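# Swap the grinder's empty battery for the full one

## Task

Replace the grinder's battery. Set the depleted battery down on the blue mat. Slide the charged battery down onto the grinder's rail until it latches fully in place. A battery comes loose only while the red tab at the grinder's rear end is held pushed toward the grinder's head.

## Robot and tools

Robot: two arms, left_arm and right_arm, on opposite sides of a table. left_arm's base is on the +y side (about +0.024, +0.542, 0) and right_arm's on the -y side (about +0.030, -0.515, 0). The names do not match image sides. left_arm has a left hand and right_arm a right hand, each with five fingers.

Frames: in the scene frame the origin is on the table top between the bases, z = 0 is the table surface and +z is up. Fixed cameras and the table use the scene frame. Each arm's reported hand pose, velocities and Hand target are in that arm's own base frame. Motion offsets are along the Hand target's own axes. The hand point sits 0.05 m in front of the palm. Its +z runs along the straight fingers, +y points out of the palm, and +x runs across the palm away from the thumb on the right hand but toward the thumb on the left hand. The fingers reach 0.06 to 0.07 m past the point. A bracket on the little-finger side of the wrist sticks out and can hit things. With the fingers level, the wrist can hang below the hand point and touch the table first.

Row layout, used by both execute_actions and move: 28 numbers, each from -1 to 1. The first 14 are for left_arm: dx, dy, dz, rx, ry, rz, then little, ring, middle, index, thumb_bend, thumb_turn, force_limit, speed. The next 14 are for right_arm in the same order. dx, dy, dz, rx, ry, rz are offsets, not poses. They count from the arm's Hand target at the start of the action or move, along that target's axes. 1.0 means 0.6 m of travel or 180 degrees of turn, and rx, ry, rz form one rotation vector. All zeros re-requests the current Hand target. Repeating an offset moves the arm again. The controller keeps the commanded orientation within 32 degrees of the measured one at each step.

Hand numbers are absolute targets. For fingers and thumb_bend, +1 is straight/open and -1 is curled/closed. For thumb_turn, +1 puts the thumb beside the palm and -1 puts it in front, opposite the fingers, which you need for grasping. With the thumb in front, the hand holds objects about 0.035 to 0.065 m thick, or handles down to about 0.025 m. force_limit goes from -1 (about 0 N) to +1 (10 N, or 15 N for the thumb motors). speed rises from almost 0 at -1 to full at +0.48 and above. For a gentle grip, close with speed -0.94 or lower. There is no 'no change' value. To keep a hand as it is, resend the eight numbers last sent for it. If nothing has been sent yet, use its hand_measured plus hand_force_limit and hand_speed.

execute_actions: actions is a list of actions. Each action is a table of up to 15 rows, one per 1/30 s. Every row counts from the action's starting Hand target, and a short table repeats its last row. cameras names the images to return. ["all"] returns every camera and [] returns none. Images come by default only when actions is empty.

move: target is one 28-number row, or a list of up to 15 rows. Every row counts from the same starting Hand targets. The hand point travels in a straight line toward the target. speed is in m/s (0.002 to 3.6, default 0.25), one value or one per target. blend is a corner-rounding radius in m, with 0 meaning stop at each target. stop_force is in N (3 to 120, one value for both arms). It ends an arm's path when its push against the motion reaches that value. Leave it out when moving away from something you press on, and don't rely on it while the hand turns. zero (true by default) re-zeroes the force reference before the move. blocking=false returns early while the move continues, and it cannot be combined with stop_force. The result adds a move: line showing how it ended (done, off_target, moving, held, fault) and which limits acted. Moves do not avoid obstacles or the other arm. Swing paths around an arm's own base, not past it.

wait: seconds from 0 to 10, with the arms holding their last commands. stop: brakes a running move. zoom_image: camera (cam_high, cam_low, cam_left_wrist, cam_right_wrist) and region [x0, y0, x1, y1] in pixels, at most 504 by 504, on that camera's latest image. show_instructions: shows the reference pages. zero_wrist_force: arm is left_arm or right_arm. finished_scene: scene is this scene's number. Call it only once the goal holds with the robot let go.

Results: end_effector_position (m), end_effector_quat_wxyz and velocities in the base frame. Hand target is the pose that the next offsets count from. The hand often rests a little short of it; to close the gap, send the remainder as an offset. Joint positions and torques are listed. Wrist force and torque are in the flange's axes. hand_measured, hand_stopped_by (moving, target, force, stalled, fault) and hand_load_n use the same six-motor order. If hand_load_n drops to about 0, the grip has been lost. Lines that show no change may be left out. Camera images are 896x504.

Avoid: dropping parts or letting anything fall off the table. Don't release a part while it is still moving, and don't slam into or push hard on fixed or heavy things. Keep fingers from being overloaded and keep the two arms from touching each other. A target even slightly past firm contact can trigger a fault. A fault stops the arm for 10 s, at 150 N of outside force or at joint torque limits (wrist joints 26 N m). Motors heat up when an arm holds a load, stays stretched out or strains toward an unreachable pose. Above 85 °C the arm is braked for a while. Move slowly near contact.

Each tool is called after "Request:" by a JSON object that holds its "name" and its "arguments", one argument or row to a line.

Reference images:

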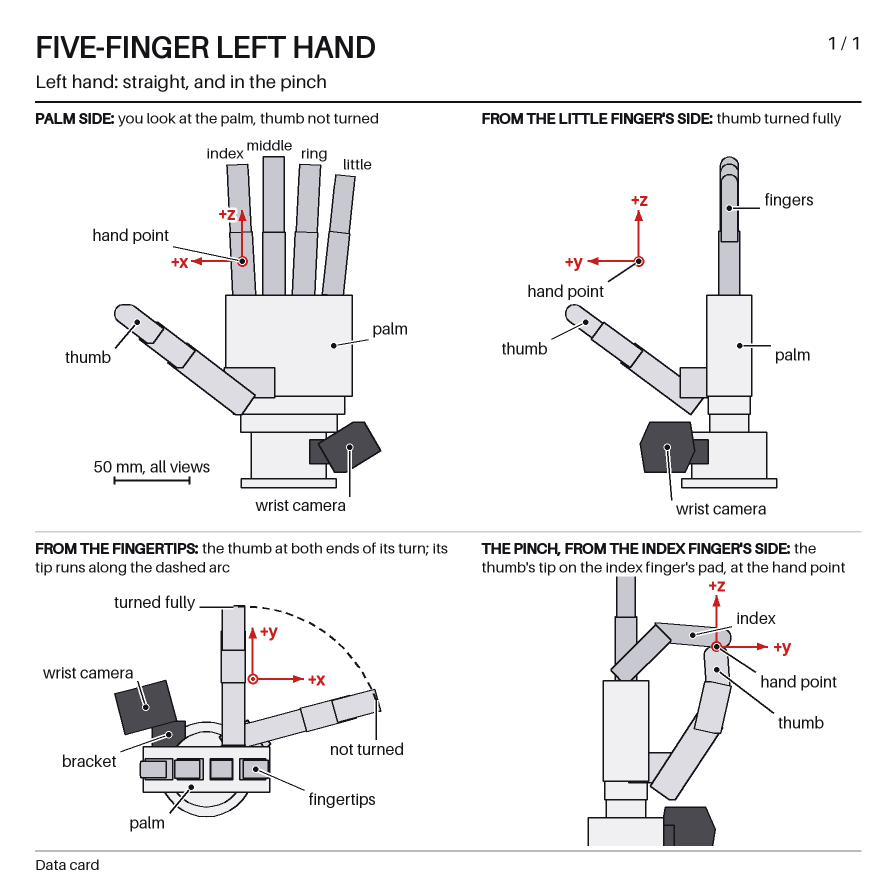

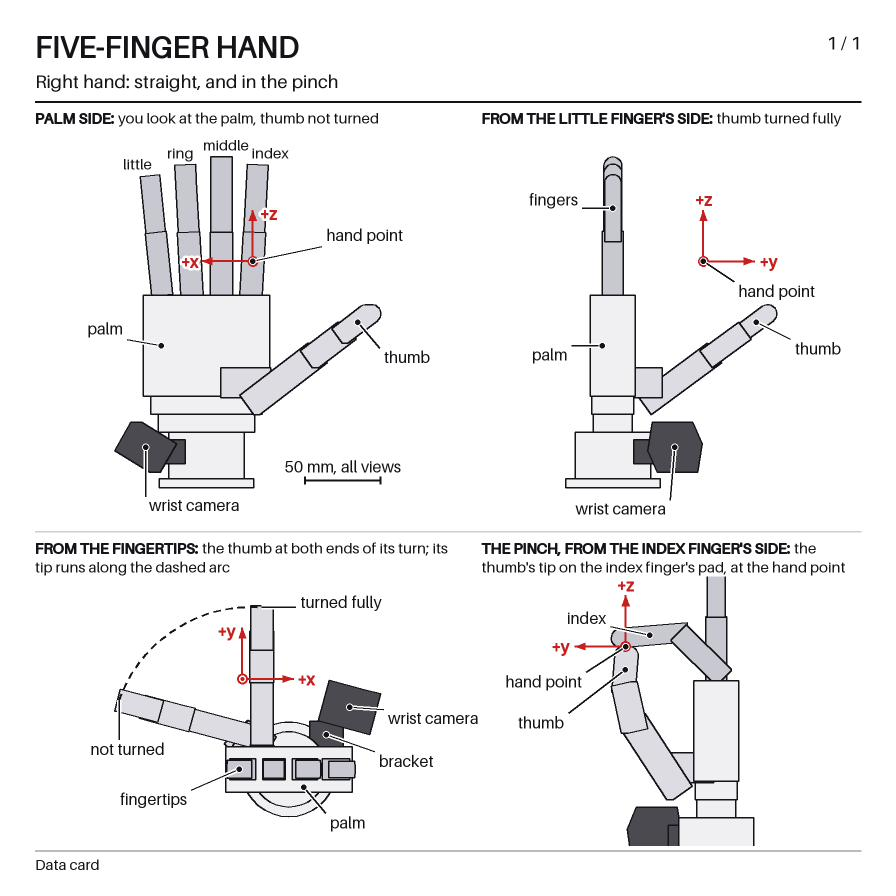

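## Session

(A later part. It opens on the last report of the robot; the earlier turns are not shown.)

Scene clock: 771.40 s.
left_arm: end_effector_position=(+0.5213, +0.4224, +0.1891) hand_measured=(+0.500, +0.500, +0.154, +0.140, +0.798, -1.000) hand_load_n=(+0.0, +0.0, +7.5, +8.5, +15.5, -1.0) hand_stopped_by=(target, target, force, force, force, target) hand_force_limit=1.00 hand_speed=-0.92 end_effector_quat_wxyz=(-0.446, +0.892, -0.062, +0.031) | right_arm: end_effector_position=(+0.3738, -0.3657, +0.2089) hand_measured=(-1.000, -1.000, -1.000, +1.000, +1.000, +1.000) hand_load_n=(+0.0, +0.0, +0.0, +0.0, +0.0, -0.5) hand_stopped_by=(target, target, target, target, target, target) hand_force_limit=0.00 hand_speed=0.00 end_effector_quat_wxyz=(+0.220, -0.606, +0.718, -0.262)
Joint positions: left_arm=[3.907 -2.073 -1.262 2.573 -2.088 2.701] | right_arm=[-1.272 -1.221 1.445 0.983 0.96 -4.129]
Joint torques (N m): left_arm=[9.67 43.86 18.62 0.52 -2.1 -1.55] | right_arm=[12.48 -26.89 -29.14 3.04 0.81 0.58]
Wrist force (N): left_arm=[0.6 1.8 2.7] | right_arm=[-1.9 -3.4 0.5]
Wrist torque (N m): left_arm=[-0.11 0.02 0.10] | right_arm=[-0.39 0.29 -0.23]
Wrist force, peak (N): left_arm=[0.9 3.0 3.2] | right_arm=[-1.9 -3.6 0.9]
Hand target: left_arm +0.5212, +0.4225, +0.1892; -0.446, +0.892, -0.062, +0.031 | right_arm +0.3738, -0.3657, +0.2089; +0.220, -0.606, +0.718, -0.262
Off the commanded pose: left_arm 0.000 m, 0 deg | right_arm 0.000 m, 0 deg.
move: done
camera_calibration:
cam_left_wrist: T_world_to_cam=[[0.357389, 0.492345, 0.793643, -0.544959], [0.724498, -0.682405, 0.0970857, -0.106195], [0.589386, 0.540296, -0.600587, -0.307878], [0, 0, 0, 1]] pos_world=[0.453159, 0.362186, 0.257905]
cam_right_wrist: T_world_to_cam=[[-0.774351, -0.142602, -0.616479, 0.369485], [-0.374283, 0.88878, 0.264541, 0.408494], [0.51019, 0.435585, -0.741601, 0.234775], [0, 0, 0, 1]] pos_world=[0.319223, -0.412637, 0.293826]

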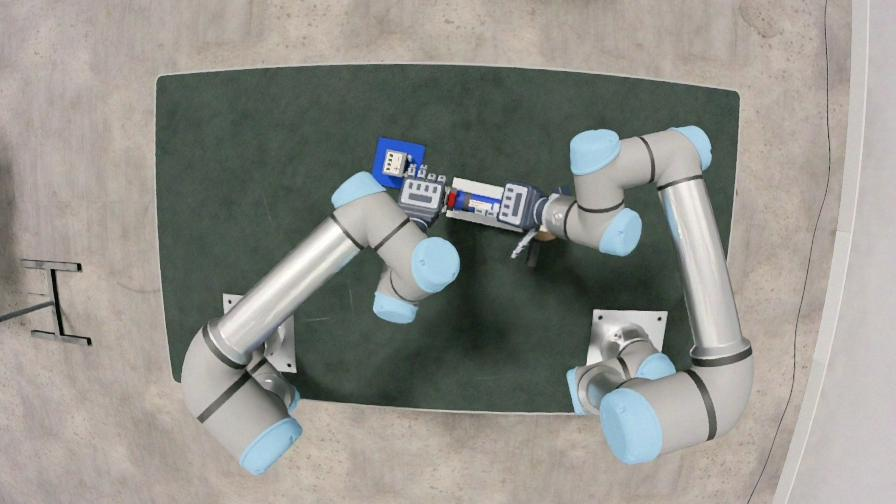

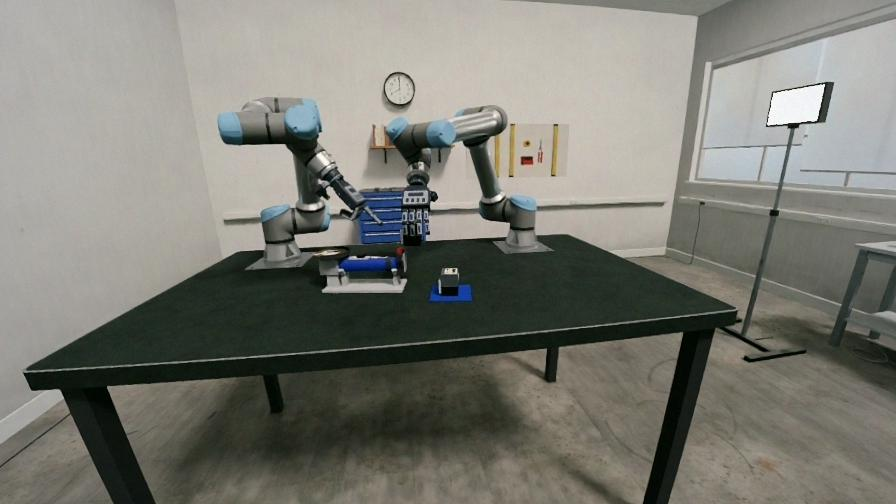

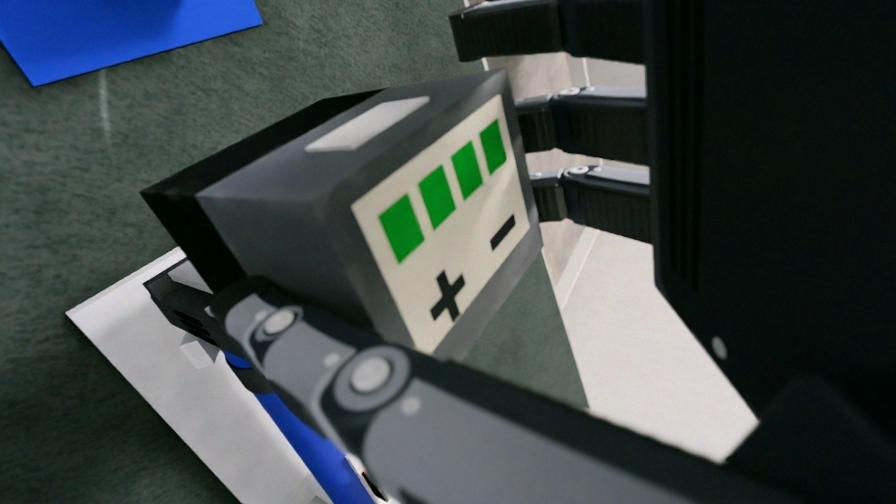

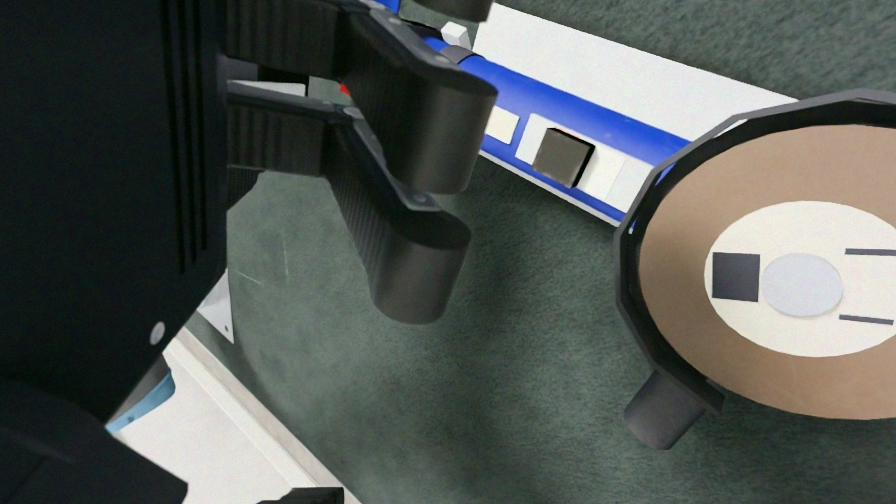

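Request:
{"name": "move", "arguments": {
  "target": [0,0,0,0,0,0,0.5,0.5,-0.5,-0.5,0.0,-1,1.0,-0.92,0.0802,-0.0151,-0.0983,0,0.1179,0.1404,-1,-1,-1,1,1,1,0,0],
  "speed": 0.15,
  "cameras": ["cam_right_wrist"]
}}

Scene clock: 780.30 s.
left_arm: end_effector_position=(+0.5212, +0.4225, +0.1892) hand_measured=(+0.500, +0.500, +0.154, +0.140, +0.798, -1.000) hand_load_n=(+0.0, +0.0, +7.5, +8.5, +15.5, -1.0) hand_stopped_by=(target, target, force, force, force, target) hand_force_limit=1.00 hand_speed=-0.92 end_effector_quat_wxyz=(-0.446, +0.892, -0.062, +0.031) | right_arm: end_effector_position=(+0.3351, -0.4080, +0.2601) hand_measured=(-1.000, -1.000, -1.000, +1.000, +1.000, +1.000) hand_load_n=(+0.0, +0.0, +0.0, +0.0, +0.0, +0.0) hand_stopped_by=(target, target, target, target, target, target) hand_force_limit=0.00 hand_speed=0.00 end_effector_quat_wxyz=(+0.137, -0.377, +0.860, -0.314)
Joint positions: left_arm=[3.907 -2.073 -1.262 2.573 -2.088 2.7] | right_arm=[-1.316 -1.359 1.436 0.877 1.216 -3.598]
Joint torques (N m): left_arm=[9.74 47.56 16.06 1.4 -1.69 -0.62] | right_arm=[9.87 -21.78 -6.53 2.75 -2.91 -0.81]
Wrist force (N): left_arm=[0.4 1.9 2.7] | right_arm=[-2.0 -3.1 0.6]
Wrist torque (N m): left_arm=[-0.09 0.06 0.14] | right_arm=[-0.36 0.31 -0.16]
Wrist force, peak (N): left_arm=[0.7 2.3 2.9] | right_arm=[-2.4 -3.5 1.2]
Hand target: left_arm +0.5212, +0.4225, +0.1892; -0.446, +0.892, -0.062, +0.031 | right_arm +0.3351, -0.4079, +0.2600; +0.137, -0.377, +0.861, -0.314
Off the commanded pose: left_arm 0.000 m, 0 deg | right_arm 0.000 m, 0 deg.
move: done
camera_calibration:
cam_right_wrist: T_world_to_cam=[[-0.726604, 0.301912, -0.617168, 0.530522], [0.170026, 0.949352, 0.264238, 0.260452], [0.665686, 0.0870621, -0.741136, 0.116485], [0, 0, 0, 1]] pos_world=[0.263653, -0.417573, 0.344931]
Images, in order (width x height): cam_right_wrist 896x504.

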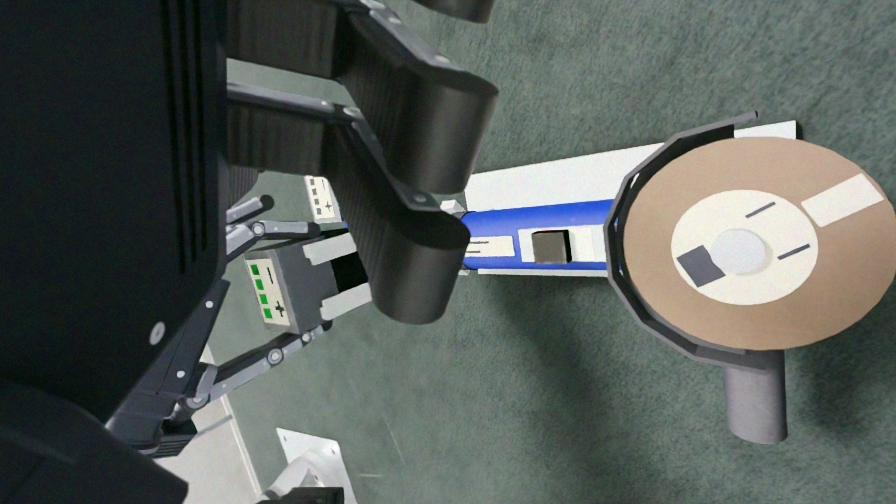

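Request:
{"name": "move", "arguments": {
  "target": [0,0,0,0,0,0,0.5,0.5,-0.5,-0.5,0.0,-1,1.0,-0.92,0.0410,-0.0245,0.0206,0,0.0893,0.1064,-1,-1,-1,1,1,1,0,0],
  "speed": 0.15,
  "cameras": ["cam_right_wrist"]
}}

Scene clock: 785.90 s.
left_arm: end_effector_position=(+0.5212, +0.4225, +0.1892) hand_measured=(+0.500, +0.500, +0.154, +0.140, +0.798, -1.000) hand_load_n=(+0.0, +0.0, +7.5, +8.5, +15.5, -1.0) hand_stopped_by=(target, target, force, force, force, target) hand_force_limit=1.00 hand_speed=-0.92 end_effector_quat_wxyz=(-0.446, +0.892, -0.062, +0.031) | right_arm: end_effector_position=(+0.3327, -0.4390, +0.2600) hand_measured=(-1.000, -1.000, -1.000, +1.000, +1.000, +1.000) hand_load_n=(+0.0, +0.0, +0.0, +0.0, +0.0, +0.0) hand_stopped_by=(target, target, target, target, target, target) hand_force_limit=0.00 hand_speed=0.00 end_effector_quat_wxyz=(+0.066, -0.182, +0.922, -0.336)
Joint positions: left_arm=[3.907 -2.073 -1.262 2.573 -2.088 2.7] | right_arm=[-1.237 -1.345 1.402 0.815 1.535 -3.184]
Joint torques (N m): left_arm=[9.39 50.2 13.29 1.72 0.58 1.35] | right_arm=[-12.41 -36.87 -6.54 2.66 -1.9 -0.79]
Wrist force (N): left_arm=[0.4 2.2 2.8] | right_arm=[-1.8 -3.1 0.7]
Wrist torque (N m): left_arm=[-0.06 0.07 0.13] | right_arm=[-0.37 0.27 -0.15]
Wrist force, peak (N): left_arm=[0.5 2.5 2.8] | right_arm=[-2.0 -3.5 0.5]
Hand target: left_arm +0.5212, +0.4225, +0.1892; -0.446, +0.892, -0.062, +0.031 | right_arm +0.3326, -0.4390, +0.2600; +0.066, -0.181, +0.922, -0.336
Off the commanded pose: left_arm 0.000 m, 0 deg | right_arm 0.000 m, 0 deg.
move: done
camera_calibration:
cam_right_wrist: T_world_to_cam=[[-0.530624, 0.580805, -0.617336, 0.595353], [0.554776, 0.788631, 0.265112, 0.0915356], [0.640829, -0.201808, -0.740683, 0.00197576], [0, 0, 0, 1]] pos_world=[0.263861, -0.417573, 0.344729]
Images, in order (width x height): cam_right_wrist 896x504.

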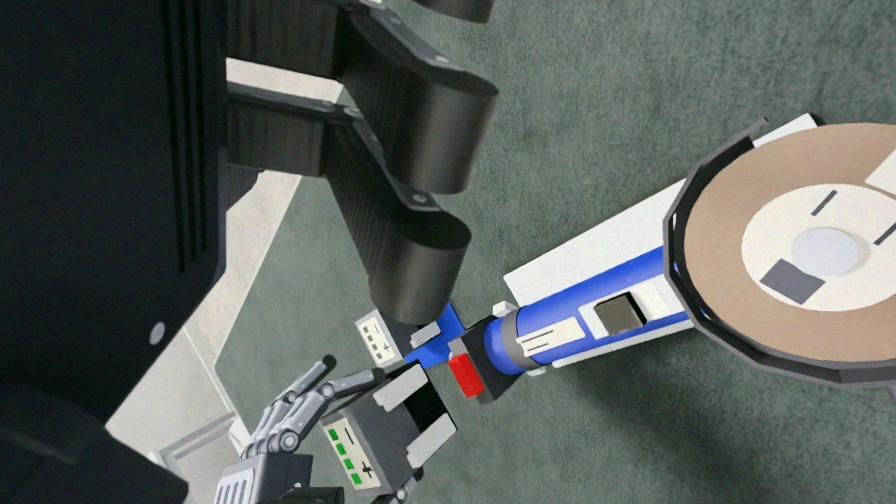

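Request:
{"name": "zoom_image", "arguments": {
  "camera": "cam_right_wrist",
  "region": [310, 290, 560, 500]
}}

Scaled by 2.016.

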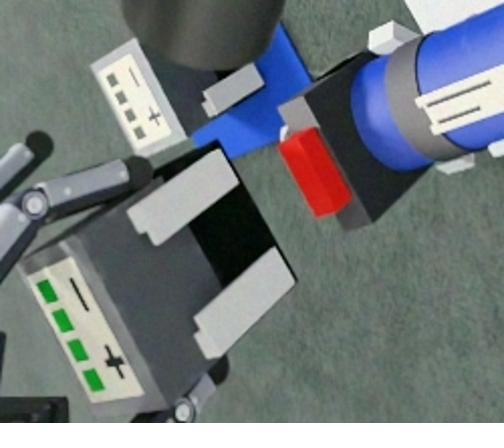

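Request:
{"name": "zoom_image", "arguments": {
  "camera": "cam_right_wrist",
  "region": [435, 330, 535, 410]
}}

Request:
{"name": "zoom_image", "arguments": {
  "camera": "cam_right_wrist",
  "region": [360, 350, 470, 480]
}}

Scaled by 5.040.

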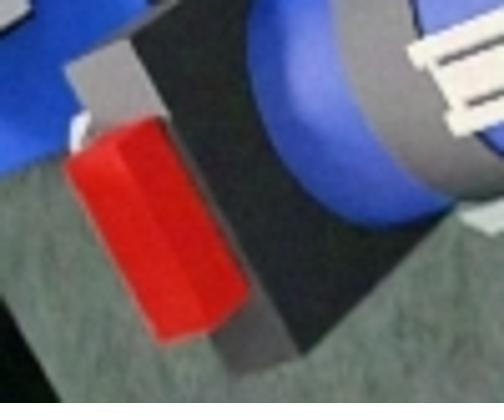

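Scaled by 3.877.

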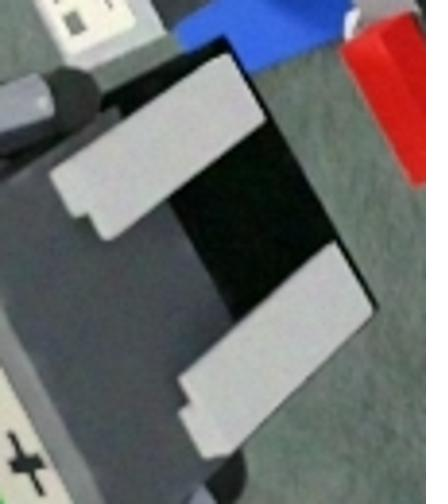

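Request:
{"name": "move", "arguments": {
  "target": [0,0.0226,0.01705,0,0.00444,0.00334,0.5,0.5,-0.5,-0.5,0.0,-1,1.0,-0.92,0,0,0,0,0,0,-1,-1,-1,1,1,1,0,0],
  "speed": 0.03,
  "cameras": ["cam_low","cam_right_wrist"]
}}

Request:
{"name": "zoom_image", "arguments": {
  "camera": "cam_low",
  "region": [385, 230, 435, 280]
}}

Request:
{"name": "zoom_image", "arguments": {
  "camera": "cam_right_wrist",
  "region": [360, 320, 510, 480]
}}

Scene clock: 807.60 s.
left_arm: end_effector_position=(+0.5212, +0.4225, +0.1720) hand_measured=(+0.500, +0.500, +0.154, +0.140, +0.798, -1.000) hand_load_n=(+0.0, +0.0, +7.5, +8.5, +15.5, -1.0) hand_stopped_by=(target, target, force, force, force, target) hand_force_limit=1.00 hand_speed=-0.92 end_effector_quat_wxyz=(-0.446, +0.892, -0.070, +0.035) end_effector_velocity=(+0.000, -0.001, +0.002) end_effector_angular_velocity=(+0.000, -0.001, +0.001) | right_arm: end_effector_position=(+0.3326, -0.4390, +0.2600) hand_measured=(-1.000, -1.000, -1.000, +1.000, +1.000, +1.000) hand_load_n=(+0.0, +0.0, +0.5, +0.0, +0.0, +0.0) hand_stopped_by=(target, target, target, target, target, target) hand_force_limit=0.00 hand_speed=0.00 end_effector_quat_wxyz=(+0.066, -0.181, +0.922, -0.336)
Joint positions: left_arm=[3.912 -2.075 -1.301 2.623 -2.071 2.718] | right_arm=[-1.237 -1.345 1.402 0.815 1.535 -3.184]
Joint velocities: left_arm=[-0.001 0.002 0.003 -0.005 -0.001 -0.003] | right_arm=[within noise]
Joint torques (N m): left_arm=[3.08 41.1 28.35 -2.27 -2.36 -1.67] | right_arm=[-13.03 -36.26 -7.7 2.42 1.39 1.68]
Wrist force (N): left_arm=[0.4 2.0 3.0] | right_arm=[-1.8 -3.1 0.7]
Wrist torque (N m): left_arm=[-0.10 0.07 0.09] | right_arm=[-0.37 0.27 -0.15]
Wrist force, peak (N): left_arm=[1.1 2.2 3.2] | right_arm=[-2.3 -3.2 0.7]
Hand target: left_arm +0.5212, +0.4225, +0.1722; -0.446, +0.892, -0.070, +0.035 | right_arm +0.3326, -0.4390, +0.2600; +0.066, -0.181, +0.922, -0.336
Off the commanded pose: left_arm 0.000 m, 0 deg | right_arm 0.000 m, 0 deg.
move: done
camera_calibration:
cam_right_wrist: T_world_to_cam=[[-0.530403, 0.581116, -0.617234, 0.595277], [0.55514, 0.788353, 0.265177, 0.09128], [0.640697, -0.202001, -0.740745, 0.00203672], [0, 0, 0, 1]] pos_world=[0.263758, -0.417474, 0.344728]
Images, in order (width x height): cam_low 896x504, cam_right_wrist 896x504.

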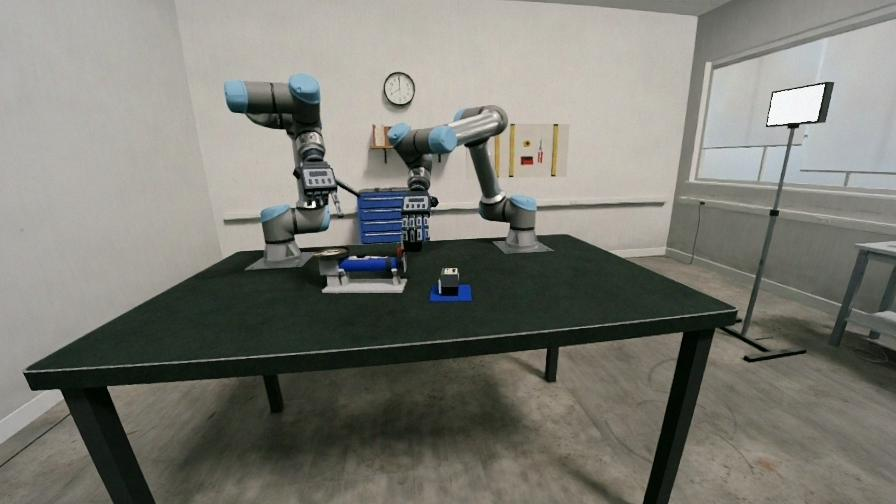

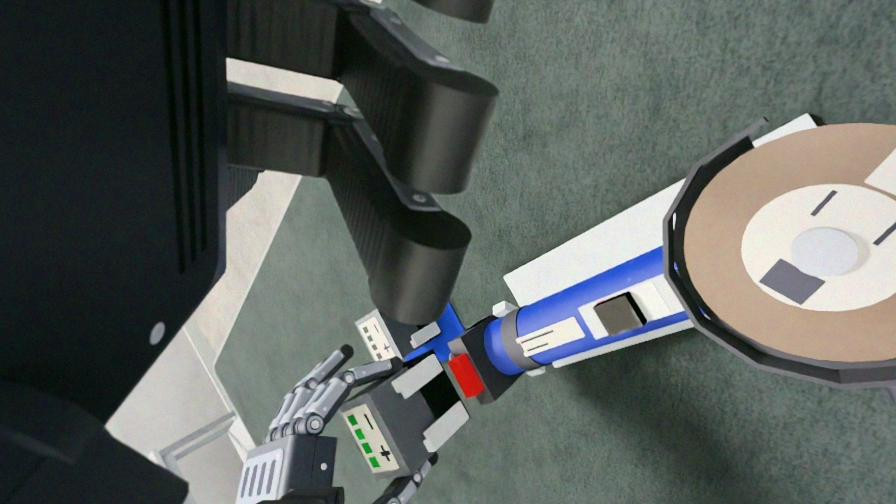

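Scaled by 10.080.

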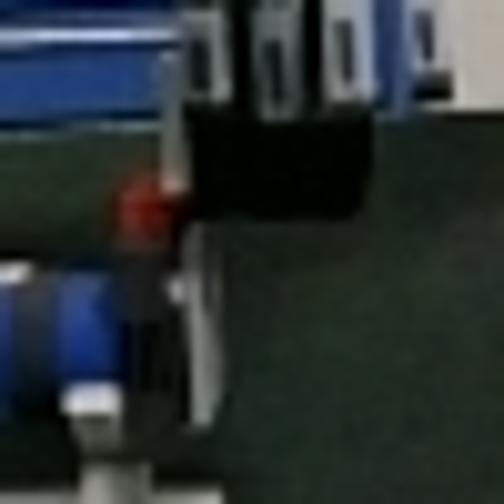

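Scaled by 3.150.

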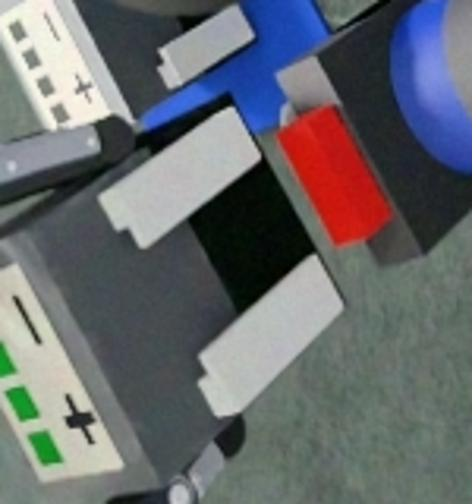

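Request:
{"name": "move", "arguments": {
  "target": [0,0.0359,0.0271,0,0,0,0.5,0.5,-0.5,-0.5,0.0,-1,1.0,-0.92,0,0,0,0,0,0,-1,-1,-1,1,1,1,0,0],
  "speed": 0.01,
  "stop_force": 5,
  "cameras": ["cam_low","cam_right_wrist","cam_left_wrist"]
}}

Request:
{"name": "zoom_image", "arguments": {
  "camera": "cam_low",
  "region": [385, 230, 435, 280]
}}

Request:
{"name": "zoom_image", "arguments": {
  "camera": "cam_right_wrist",
  "region": [360, 320, 510, 480]
}}

Scene clock: 816.43 s.
left_arm: end_effector_position=(+0.5212, +0.4226, +0.1451) hand_measured=(+0.500, +0.500, +0.154, +0.140, +0.798, -1.000) hand_load_n=(+0.0, +0.0, +9.5, +10.0, +14.0, -1.5) hand_stopped_by=(target, target, force, force, force, target) hand_force_limit=1.00 hand_speed=-0.92 end_effector_quat_wxyz=(-0.446, +0.892, -0.070, +0.035) | right_arm: end_effector_position=(+0.3326, -0.4390, +0.2600) hand_measured=(-1.000, -1.000, -1.000, +1.000, +1.000, +1.000) hand_load_n=(+0.0, +0.0, +0.0, +0.0, -0.5, -0.5) hand_stopped_by=(target, target, target, target, target, target) hand_force_limit=0.00 hand_speed=0.00 end_effector_quat_wxyz=(+0.066, -0.181, +0.922, -0.336)
Joint positions: left_arm=[3.912 -2.093 -1.346 2.685 -2.071 2.718] | right_arm=[-1.237 -1.345 1.402 0.815 1.535 -3.184]
Joint torques (N m): left_arm=[6.12 43.24 24.91 -3.18 2.09 1.53] | right_arm=[-11.6 -35.25 -6.68 1.83 -2.78 -1.66]
Wrist force (N): left_arm=[-2.0 -2.5 5.3] | right_arm=[-1.9 -3.0 0.7]
Wrist torque (N m): left_arm=[0.05 0.04 0.22] | right_arm=[-0.36 0.28 -0.16]
Wrist force, peak (N): left_arm=[-2.0 -2.5 5.3] | right_arm=[-1.9 -3.5 0.6]
Hand target: left_arm +0.5212, +0.4226, +0.1452; -0.446, +0.892, -0.070, +0.035 | right_arm +0.3326, -0.4390, +0.2600; +0.066, -0.181, +0.922, -0.336
Off the commanded pose: left_arm 0.000 m, 0 deg | right_arm 0.000 m, 0 deg.
move: done
camera_calibration:
cam_left_wrist: T_world_to_cam=[[0.365741, 0.486177, 0.793641, -0.511872], [0.712734, -0.694681, 0.0970989, -0.0904119], [0.598534, 0.530142, -0.600589, -0.334866], [0, 0, 0, 1]] pos_world=[0.452081, 0.363579, 0.213905]
cam_right_wrist: T_world_to_cam=[[-0.530435, 0.58107, -0.617249, 0.595272], [0.555109, 0.788387, 0.265142, 0.0913142], [0.640697, -0.202, -0.740745, 0.0020369], [0, 0, 0, 1]] pos_world=[0.263759, -0.417474, 0.344729]
Images, in order (width x height): cam_low 896x504, cam_left_wrist 896x504, cam_right_wrist 896x504.

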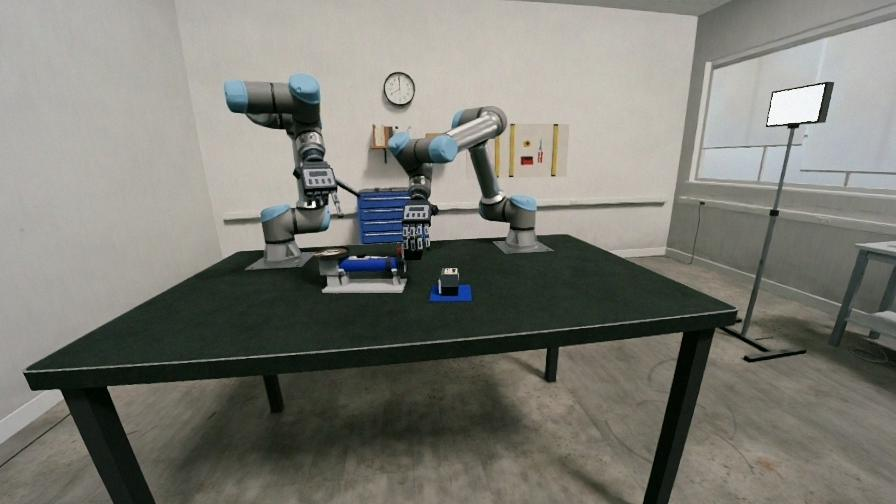

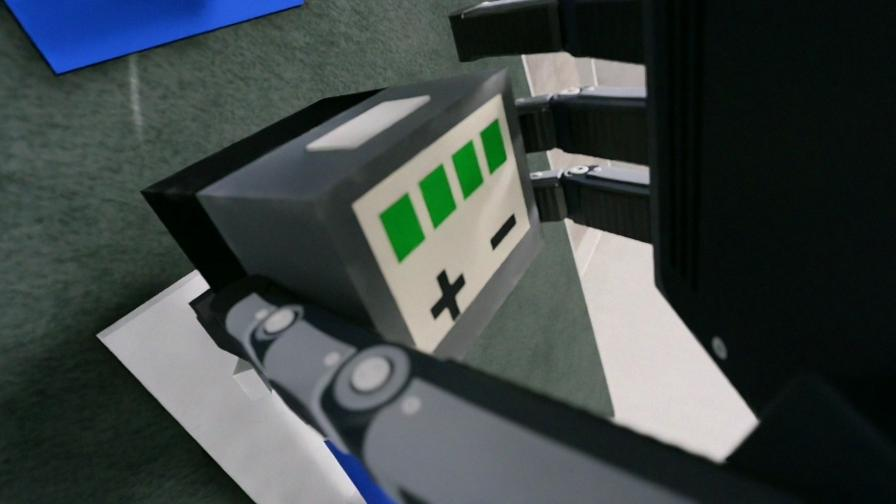

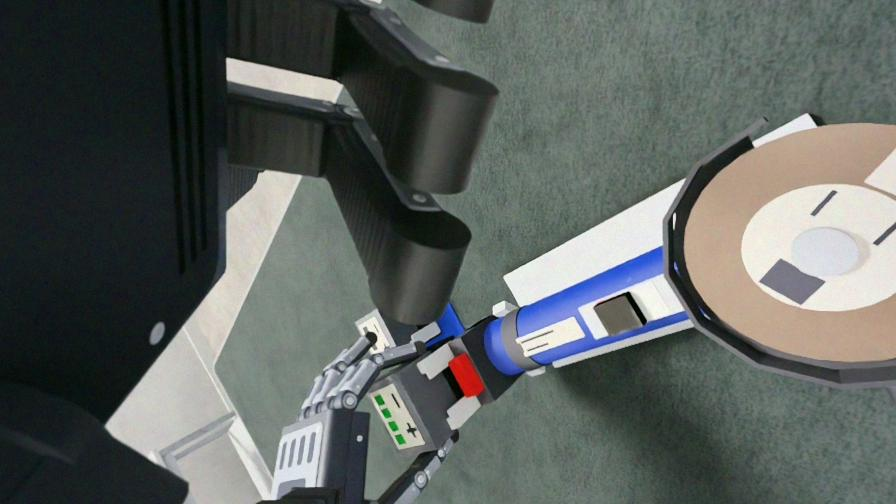

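Scaled by 10.080.

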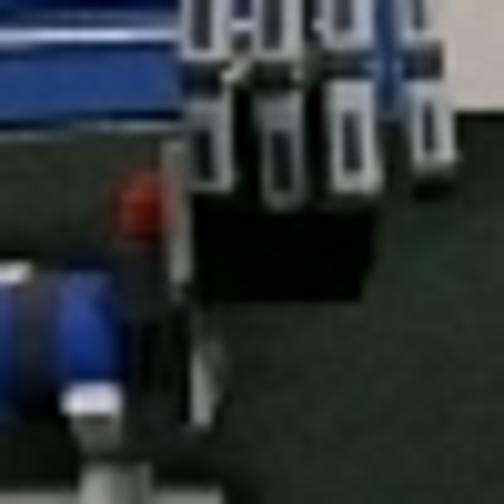

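Scaled by 3.150.

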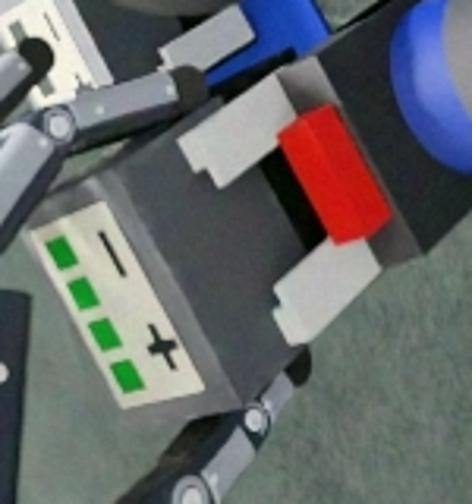

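Request:
{"name": "move", "arguments": {
  "target": [-0.0008,0.0262,0.0206,0,0,0,0.5,0.5,-0.5,-0.5,0.0,-1,1.0,-0.92,0,0,0,0,0,0,-1,-1,-1,1,1,1,0,0],
  "speed": 0.01,
  "stop_force": 8,
  "cameras": ["cam_left_wrist"]
}}

Request:
{"name": "zoom_image", "arguments": {
  "camera": "cam_left_wrist",
  "region": [290, 50, 590, 390]
}}

Scene clock: 822.30 s.
left_arm: end_effector_position=(+0.5208, +0.4231, +0.1252) hand_measured=(+0.500, +0.500, +0.154, +0.140, +0.798, -1.000) hand_load_n=(+0.0, +0.0, +9.0, +8.5, +14.5, -3.5) hand_stopped_by=(target, target, force, force, force, target) hand_force_limit=1.00 hand_speed=-0.92 end_effector_quat_wxyz=(-0.446, +0.892, -0.070, +0.035) | right_arm: end_effector_position=(+0.3326, -0.4390, +0.2600) hand_measured=(-1.000, -1.000, -1.000, +1.000, +1.000, +1.000) hand_load_n=(+0.0, +0.0, +0.0, +0.0, +0.0, +0.0) hand_stopped_by=(target, target, target, target, target, target) hand_force_limit=0.00 hand_speed=0.00 end_effector_quat_wxyz=(+0.066, -0.181, +0.922, -0.336)
Joint positions: left_arm=[3.913 -2.107 -1.376 2.73 -2.071 2.719] | right_arm=[-1.237 -1.345 1.402 0.815 1.535 -3.184]
Joint torques (N m): left_arm=[8.45 44.83 26.76 -2.8 0.86 1.61] | right_arm=[-10.81 -36.25 -7.2 1.32 -2.63 -1.52]
Wrist force (N): left_arm=[-1.5 -2.0 2.9] | right_arm=[-1.7 -3.1 0.6]
Wrist torque (N m): left_arm=[-0.10 0.14 0.19] | right_arm=[-0.37 0.25 -0.15]
Wrist force, peak (N): left_arm=[-4.7 -5.2 2.8] | right_arm=[-2.0 -3.4 0.5]
Hand target: left_arm +0.5208, +0.4231, +0.1252; -0.446, +0.892, -0.070, +0.035 | right_arm +0.3326, -0.4390, +0.2600; +0.066, -0.181, +0.922, -0.336
Off the commanded pose: left_arm 0.000 m, 0 deg | right_arm 0.000 m, 0 deg.
move: done
camera_calibration:
cam_left_wrist: T_world_to_cam=[[0.365693, 0.486135, 0.793688, -0.496069], [0.712729, -0.694686, 0.0971047, -0.0878341], [0.59857, 0.530174, -0.600524, -0.346944], [0, 0, 0, 1]] pos_world=[0.451681, 0.364079, 0.193905]
Images, in order (width x height): cam_left_wrist 896x504.

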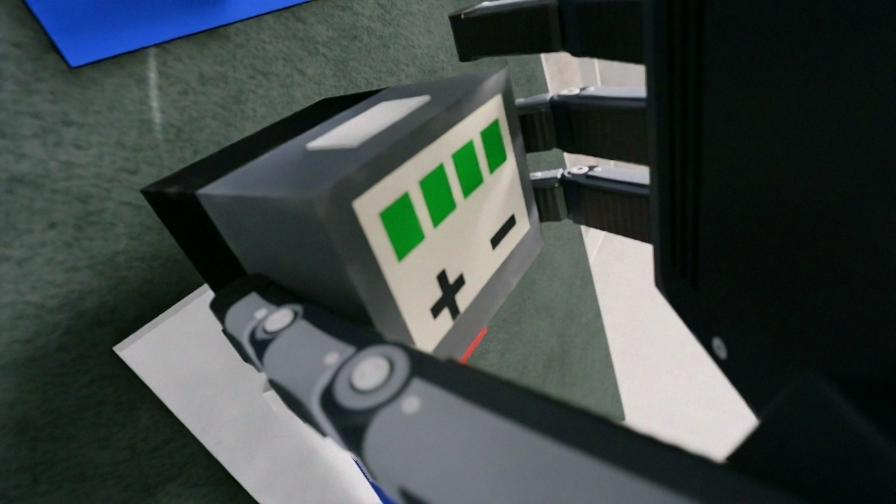

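Scaled by 1.482.

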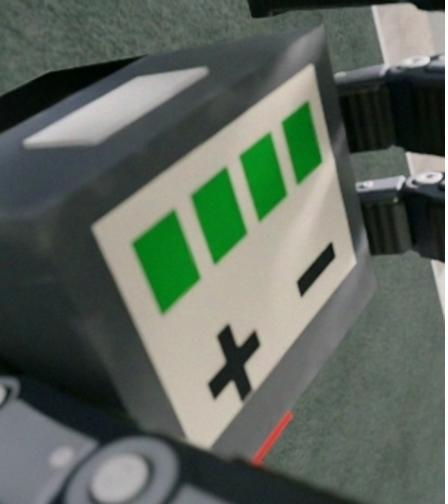

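Request:
{"name": "move", "arguments": {
  "target": [-0.0005,0.0264,0.0203,0,0,0,0.5,0.5,-0.5,-0.5,0.0,-1,1.0,-0.92,0,0,0,0,0,0,-1,-1,-1,1,1,1,0,0],
  "speed": 0.01,
  "stop_force": 9,
  "cameras": ["cam_left_wrist","cam_right_wrist"]
}}

Request:
{"name": "zoom_image", "arguments": {
  "camera": "cam_right_wrist",
  "region": [360, 320, 510, 480]
}}

Scene clock: 827.50 s.
left_arm: end_effector_position=(+0.5206, +0.4234, +0.1052) hand_measured=(+0.500, +0.500, +0.154, +0.140, +0.798, -1.000) hand_load_n=(+0.0, +0.0, +9.0, +8.0, +14.5, -2.0) hand_stopped_by=(target, target, force, force, force, target) hand_force_limit=1.00 hand_speed=-0.92 end_effector_quat_wxyz=(-0.446, +0.892, -0.070, +0.035) | right_arm: end_effector_position=(+0.3326, -0.4390, +0.2600) hand_measured=(-1.000, -1.000, -1.000, +1.000, +1.000, +1.000) hand_load_n=(+0.0, +0.0, +0.5, +0.0, +0.0, -0.5) hand_stopped_by=(target, target, target, target, target, target) hand_force_limit=0.00 hand_speed=0.00 end_effector_quat_wxyz=(+0.066, -0.181, +0.922, -0.336)
Joint positions: left_arm=[3.914 -2.124 -1.404 2.775 -2.07 2.72] | right_arm=[-1.237 -1.345 1.402 0.815 1.535 -3.184]
Joint torques (N m): left_arm=[8.23 45.85 25.85 -3.16 0.92 1.75] | right_arm=[-10.48 -35.71 -6.9 0.83 -2.89 -1.72]
Wrist force (N): left_arm=[2.5 -1.9 1.5] | right_arm=[-1.8 -3.2 0.7]
Wrist torque (N m): left_arm=[-0.15 0.14 0.16] | right_arm=[-0.39 0.27 -0.16]
Wrist force, peak (N): left_arm=[3.7 -2.9 1.1] | right_arm=[-2.1 -3.4 0.6]
Hand target: left_arm +0.5206, +0.4234, +0.1052; -0.446, +0.892, -0.070, +0.035 | right_arm +0.3326, -0.4390, +0.2600; +0.066, -0.181, +0.922, -0.336
Off the commanded pose: left_arm 0.000 m, 0 deg | right_arm 0.000 m, 0 deg.
move: done
camera_calibration:
cam_left_wrist: T_world_to_cam=[[0.365664, 0.486109, 0.793717, -0.480293], [0.71277, -0.694649, 0.0970634, -0.0855046], [0.598538, 0.530246, -0.600493, -0.358891], [0, 0, 0, 1]] pos_world=[0.451381, 0.36438, 0.174005]
cam_right_wrist: T_world_to_cam=[[-0.530435, 0.58107, -0.617249, 0.595272], [0.555109, 0.788387, 0.265142, 0.0913142], [0.640697, -0.202, -0.740745, 0.0020369], [0, 0, 0, 1]] pos_world=[0.263759, -0.417474, 0.344729]
Images, in order (width x height): cam_left_wrist 896x504, cam_right_wrist 896x504.

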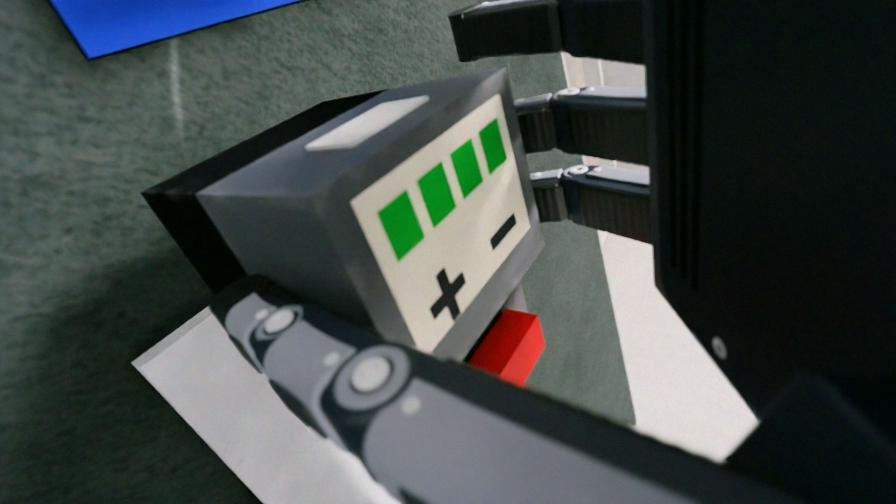

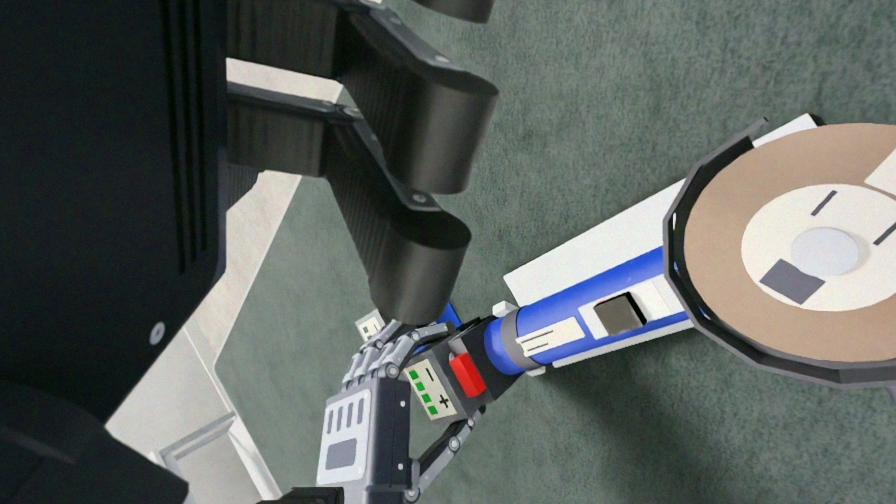

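Scaled by 3.150.

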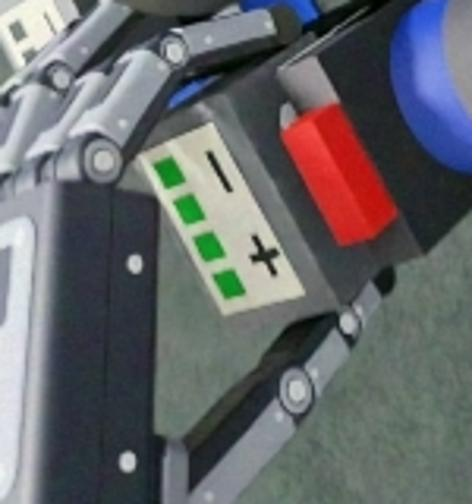

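Request:
{"name": "move", "arguments": {
  "target": [0,0.0120,0.0090,0,0,0,0.5,0.5,-0.5,-0.5,0.0,-1,1.0,-0.92,0,0,0,0,0,0,-1,-1,-1,1,1,1,0,0],
  "speed": 0.008,
  "stop_force": 11,
  "cameras": ["cam_left_wrist","cam_low"]
}}

Request:
{"name": "zoom_image", "arguments": {
  "camera": "cam_low",
  "region": [385, 230, 435, 280]
}}

Request:
{"name": "zoom_image", "arguments": {
  "camera": "cam_left_wrist",
  "region": [290, 50, 590, 390]
}}

Scene clock: 832.13 s.
left_arm: end_effector_position=(+0.5206, +0.4234, +0.0962) hand_measured=(+0.500, +0.500, +0.154, +0.140, +0.798, -1.000) hand_load_n=(+0.0, +0.0, +8.5, +8.0, +15.0, -0.5) hand_stopped_by=(target, target, force, force, force, target) hand_force_limit=1.00 hand_speed=-0.92 end_effector_quat_wxyz=(-0.446, +0.892, -0.070, +0.035) | right_arm: end_effector_position=(+0.3326, -0.4390, +0.2600) hand_measured=(-1.000, -1.000, -1.000, +1.000, +1.000, +1.000) hand_load_n=(+0.0, +0.0, +0.0, +0.0, +0.0, +0.0) hand_stopped_by=(target, target, target, target, target, target) hand_force_limit=0.00 hand_speed=0.00 end_effector_quat_wxyz=(+0.066, -0.181, +0.922, -0.336)
Joint positions: left_arm=[3.914 -2.133 -1.415 2.795 -2.07 2.72] | right_arm=[-1.237 -1.345 1.402 0.815 1.535 -3.184]
Joint torques (N m): left_arm=[-5.41 49.64 27.6 -2.26 0.04 -0.94] | right_arm=[-9.93 -35.72 -7.11 0.31 -2.61 -1.52]
Wrist force (N): left_arm=[0.7 1.9 2.9] | right_arm=[-2.0 -3.1 0.8]
Wrist torque (N m): left_arm=[-0.07 -0.05 0.12] | right_arm=[-0.38 0.30 -0.17]
Wrist force, peak (N): left_arm=[1.0 1.8 3.5] | right_arm=[-2.0 -3.3 0.8]
Hand target: left_arm +0.5206, +0.4234, +0.0962; -0.446, +0.892, -0.070, +0.035 | right_arm +0.3326, -0.4390, +0.2600; +0.066, -0.181, +0.922, -0.336
Off the commanded pose: left_arm 0.000 m, 0 deg | right_arm 0.000 m, 0 deg.
move: done
camera_calibration:
cam_left_wrist: T_world_to_cam=[[0.365664, 0.486109, 0.793717, -0.47315], [0.71277, -0.694649, 0.0970634, -0.084631], [0.598538, 0.530246, -0.600493, -0.364295], [0, 0, 0, 1]] pos_world=[0.451381, 0.36438, 0.165005]
Images, in order (width x height): cam_low 896x504, cam_left_wrist 896x504.

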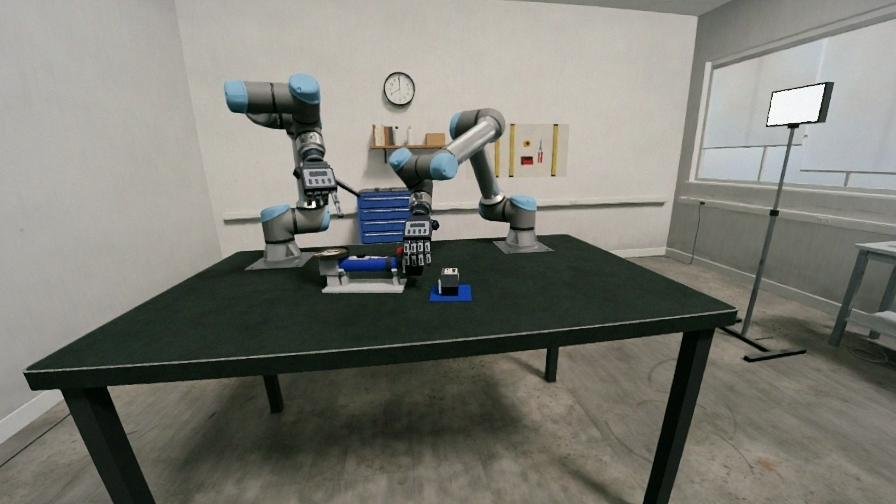

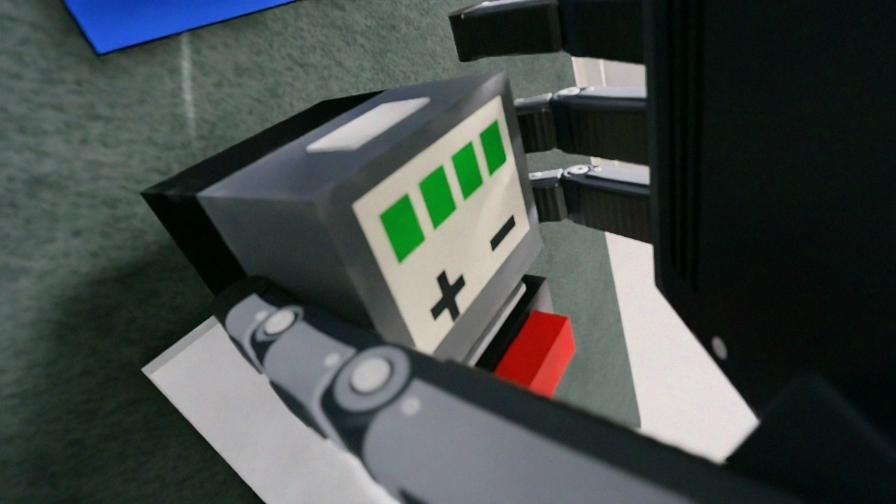

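Scaled by 10.080.

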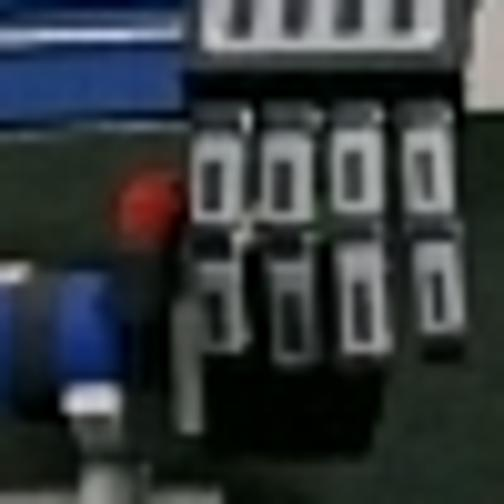

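Scaled by 1.482.

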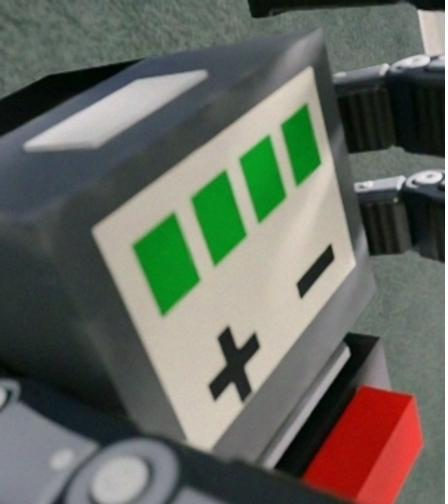

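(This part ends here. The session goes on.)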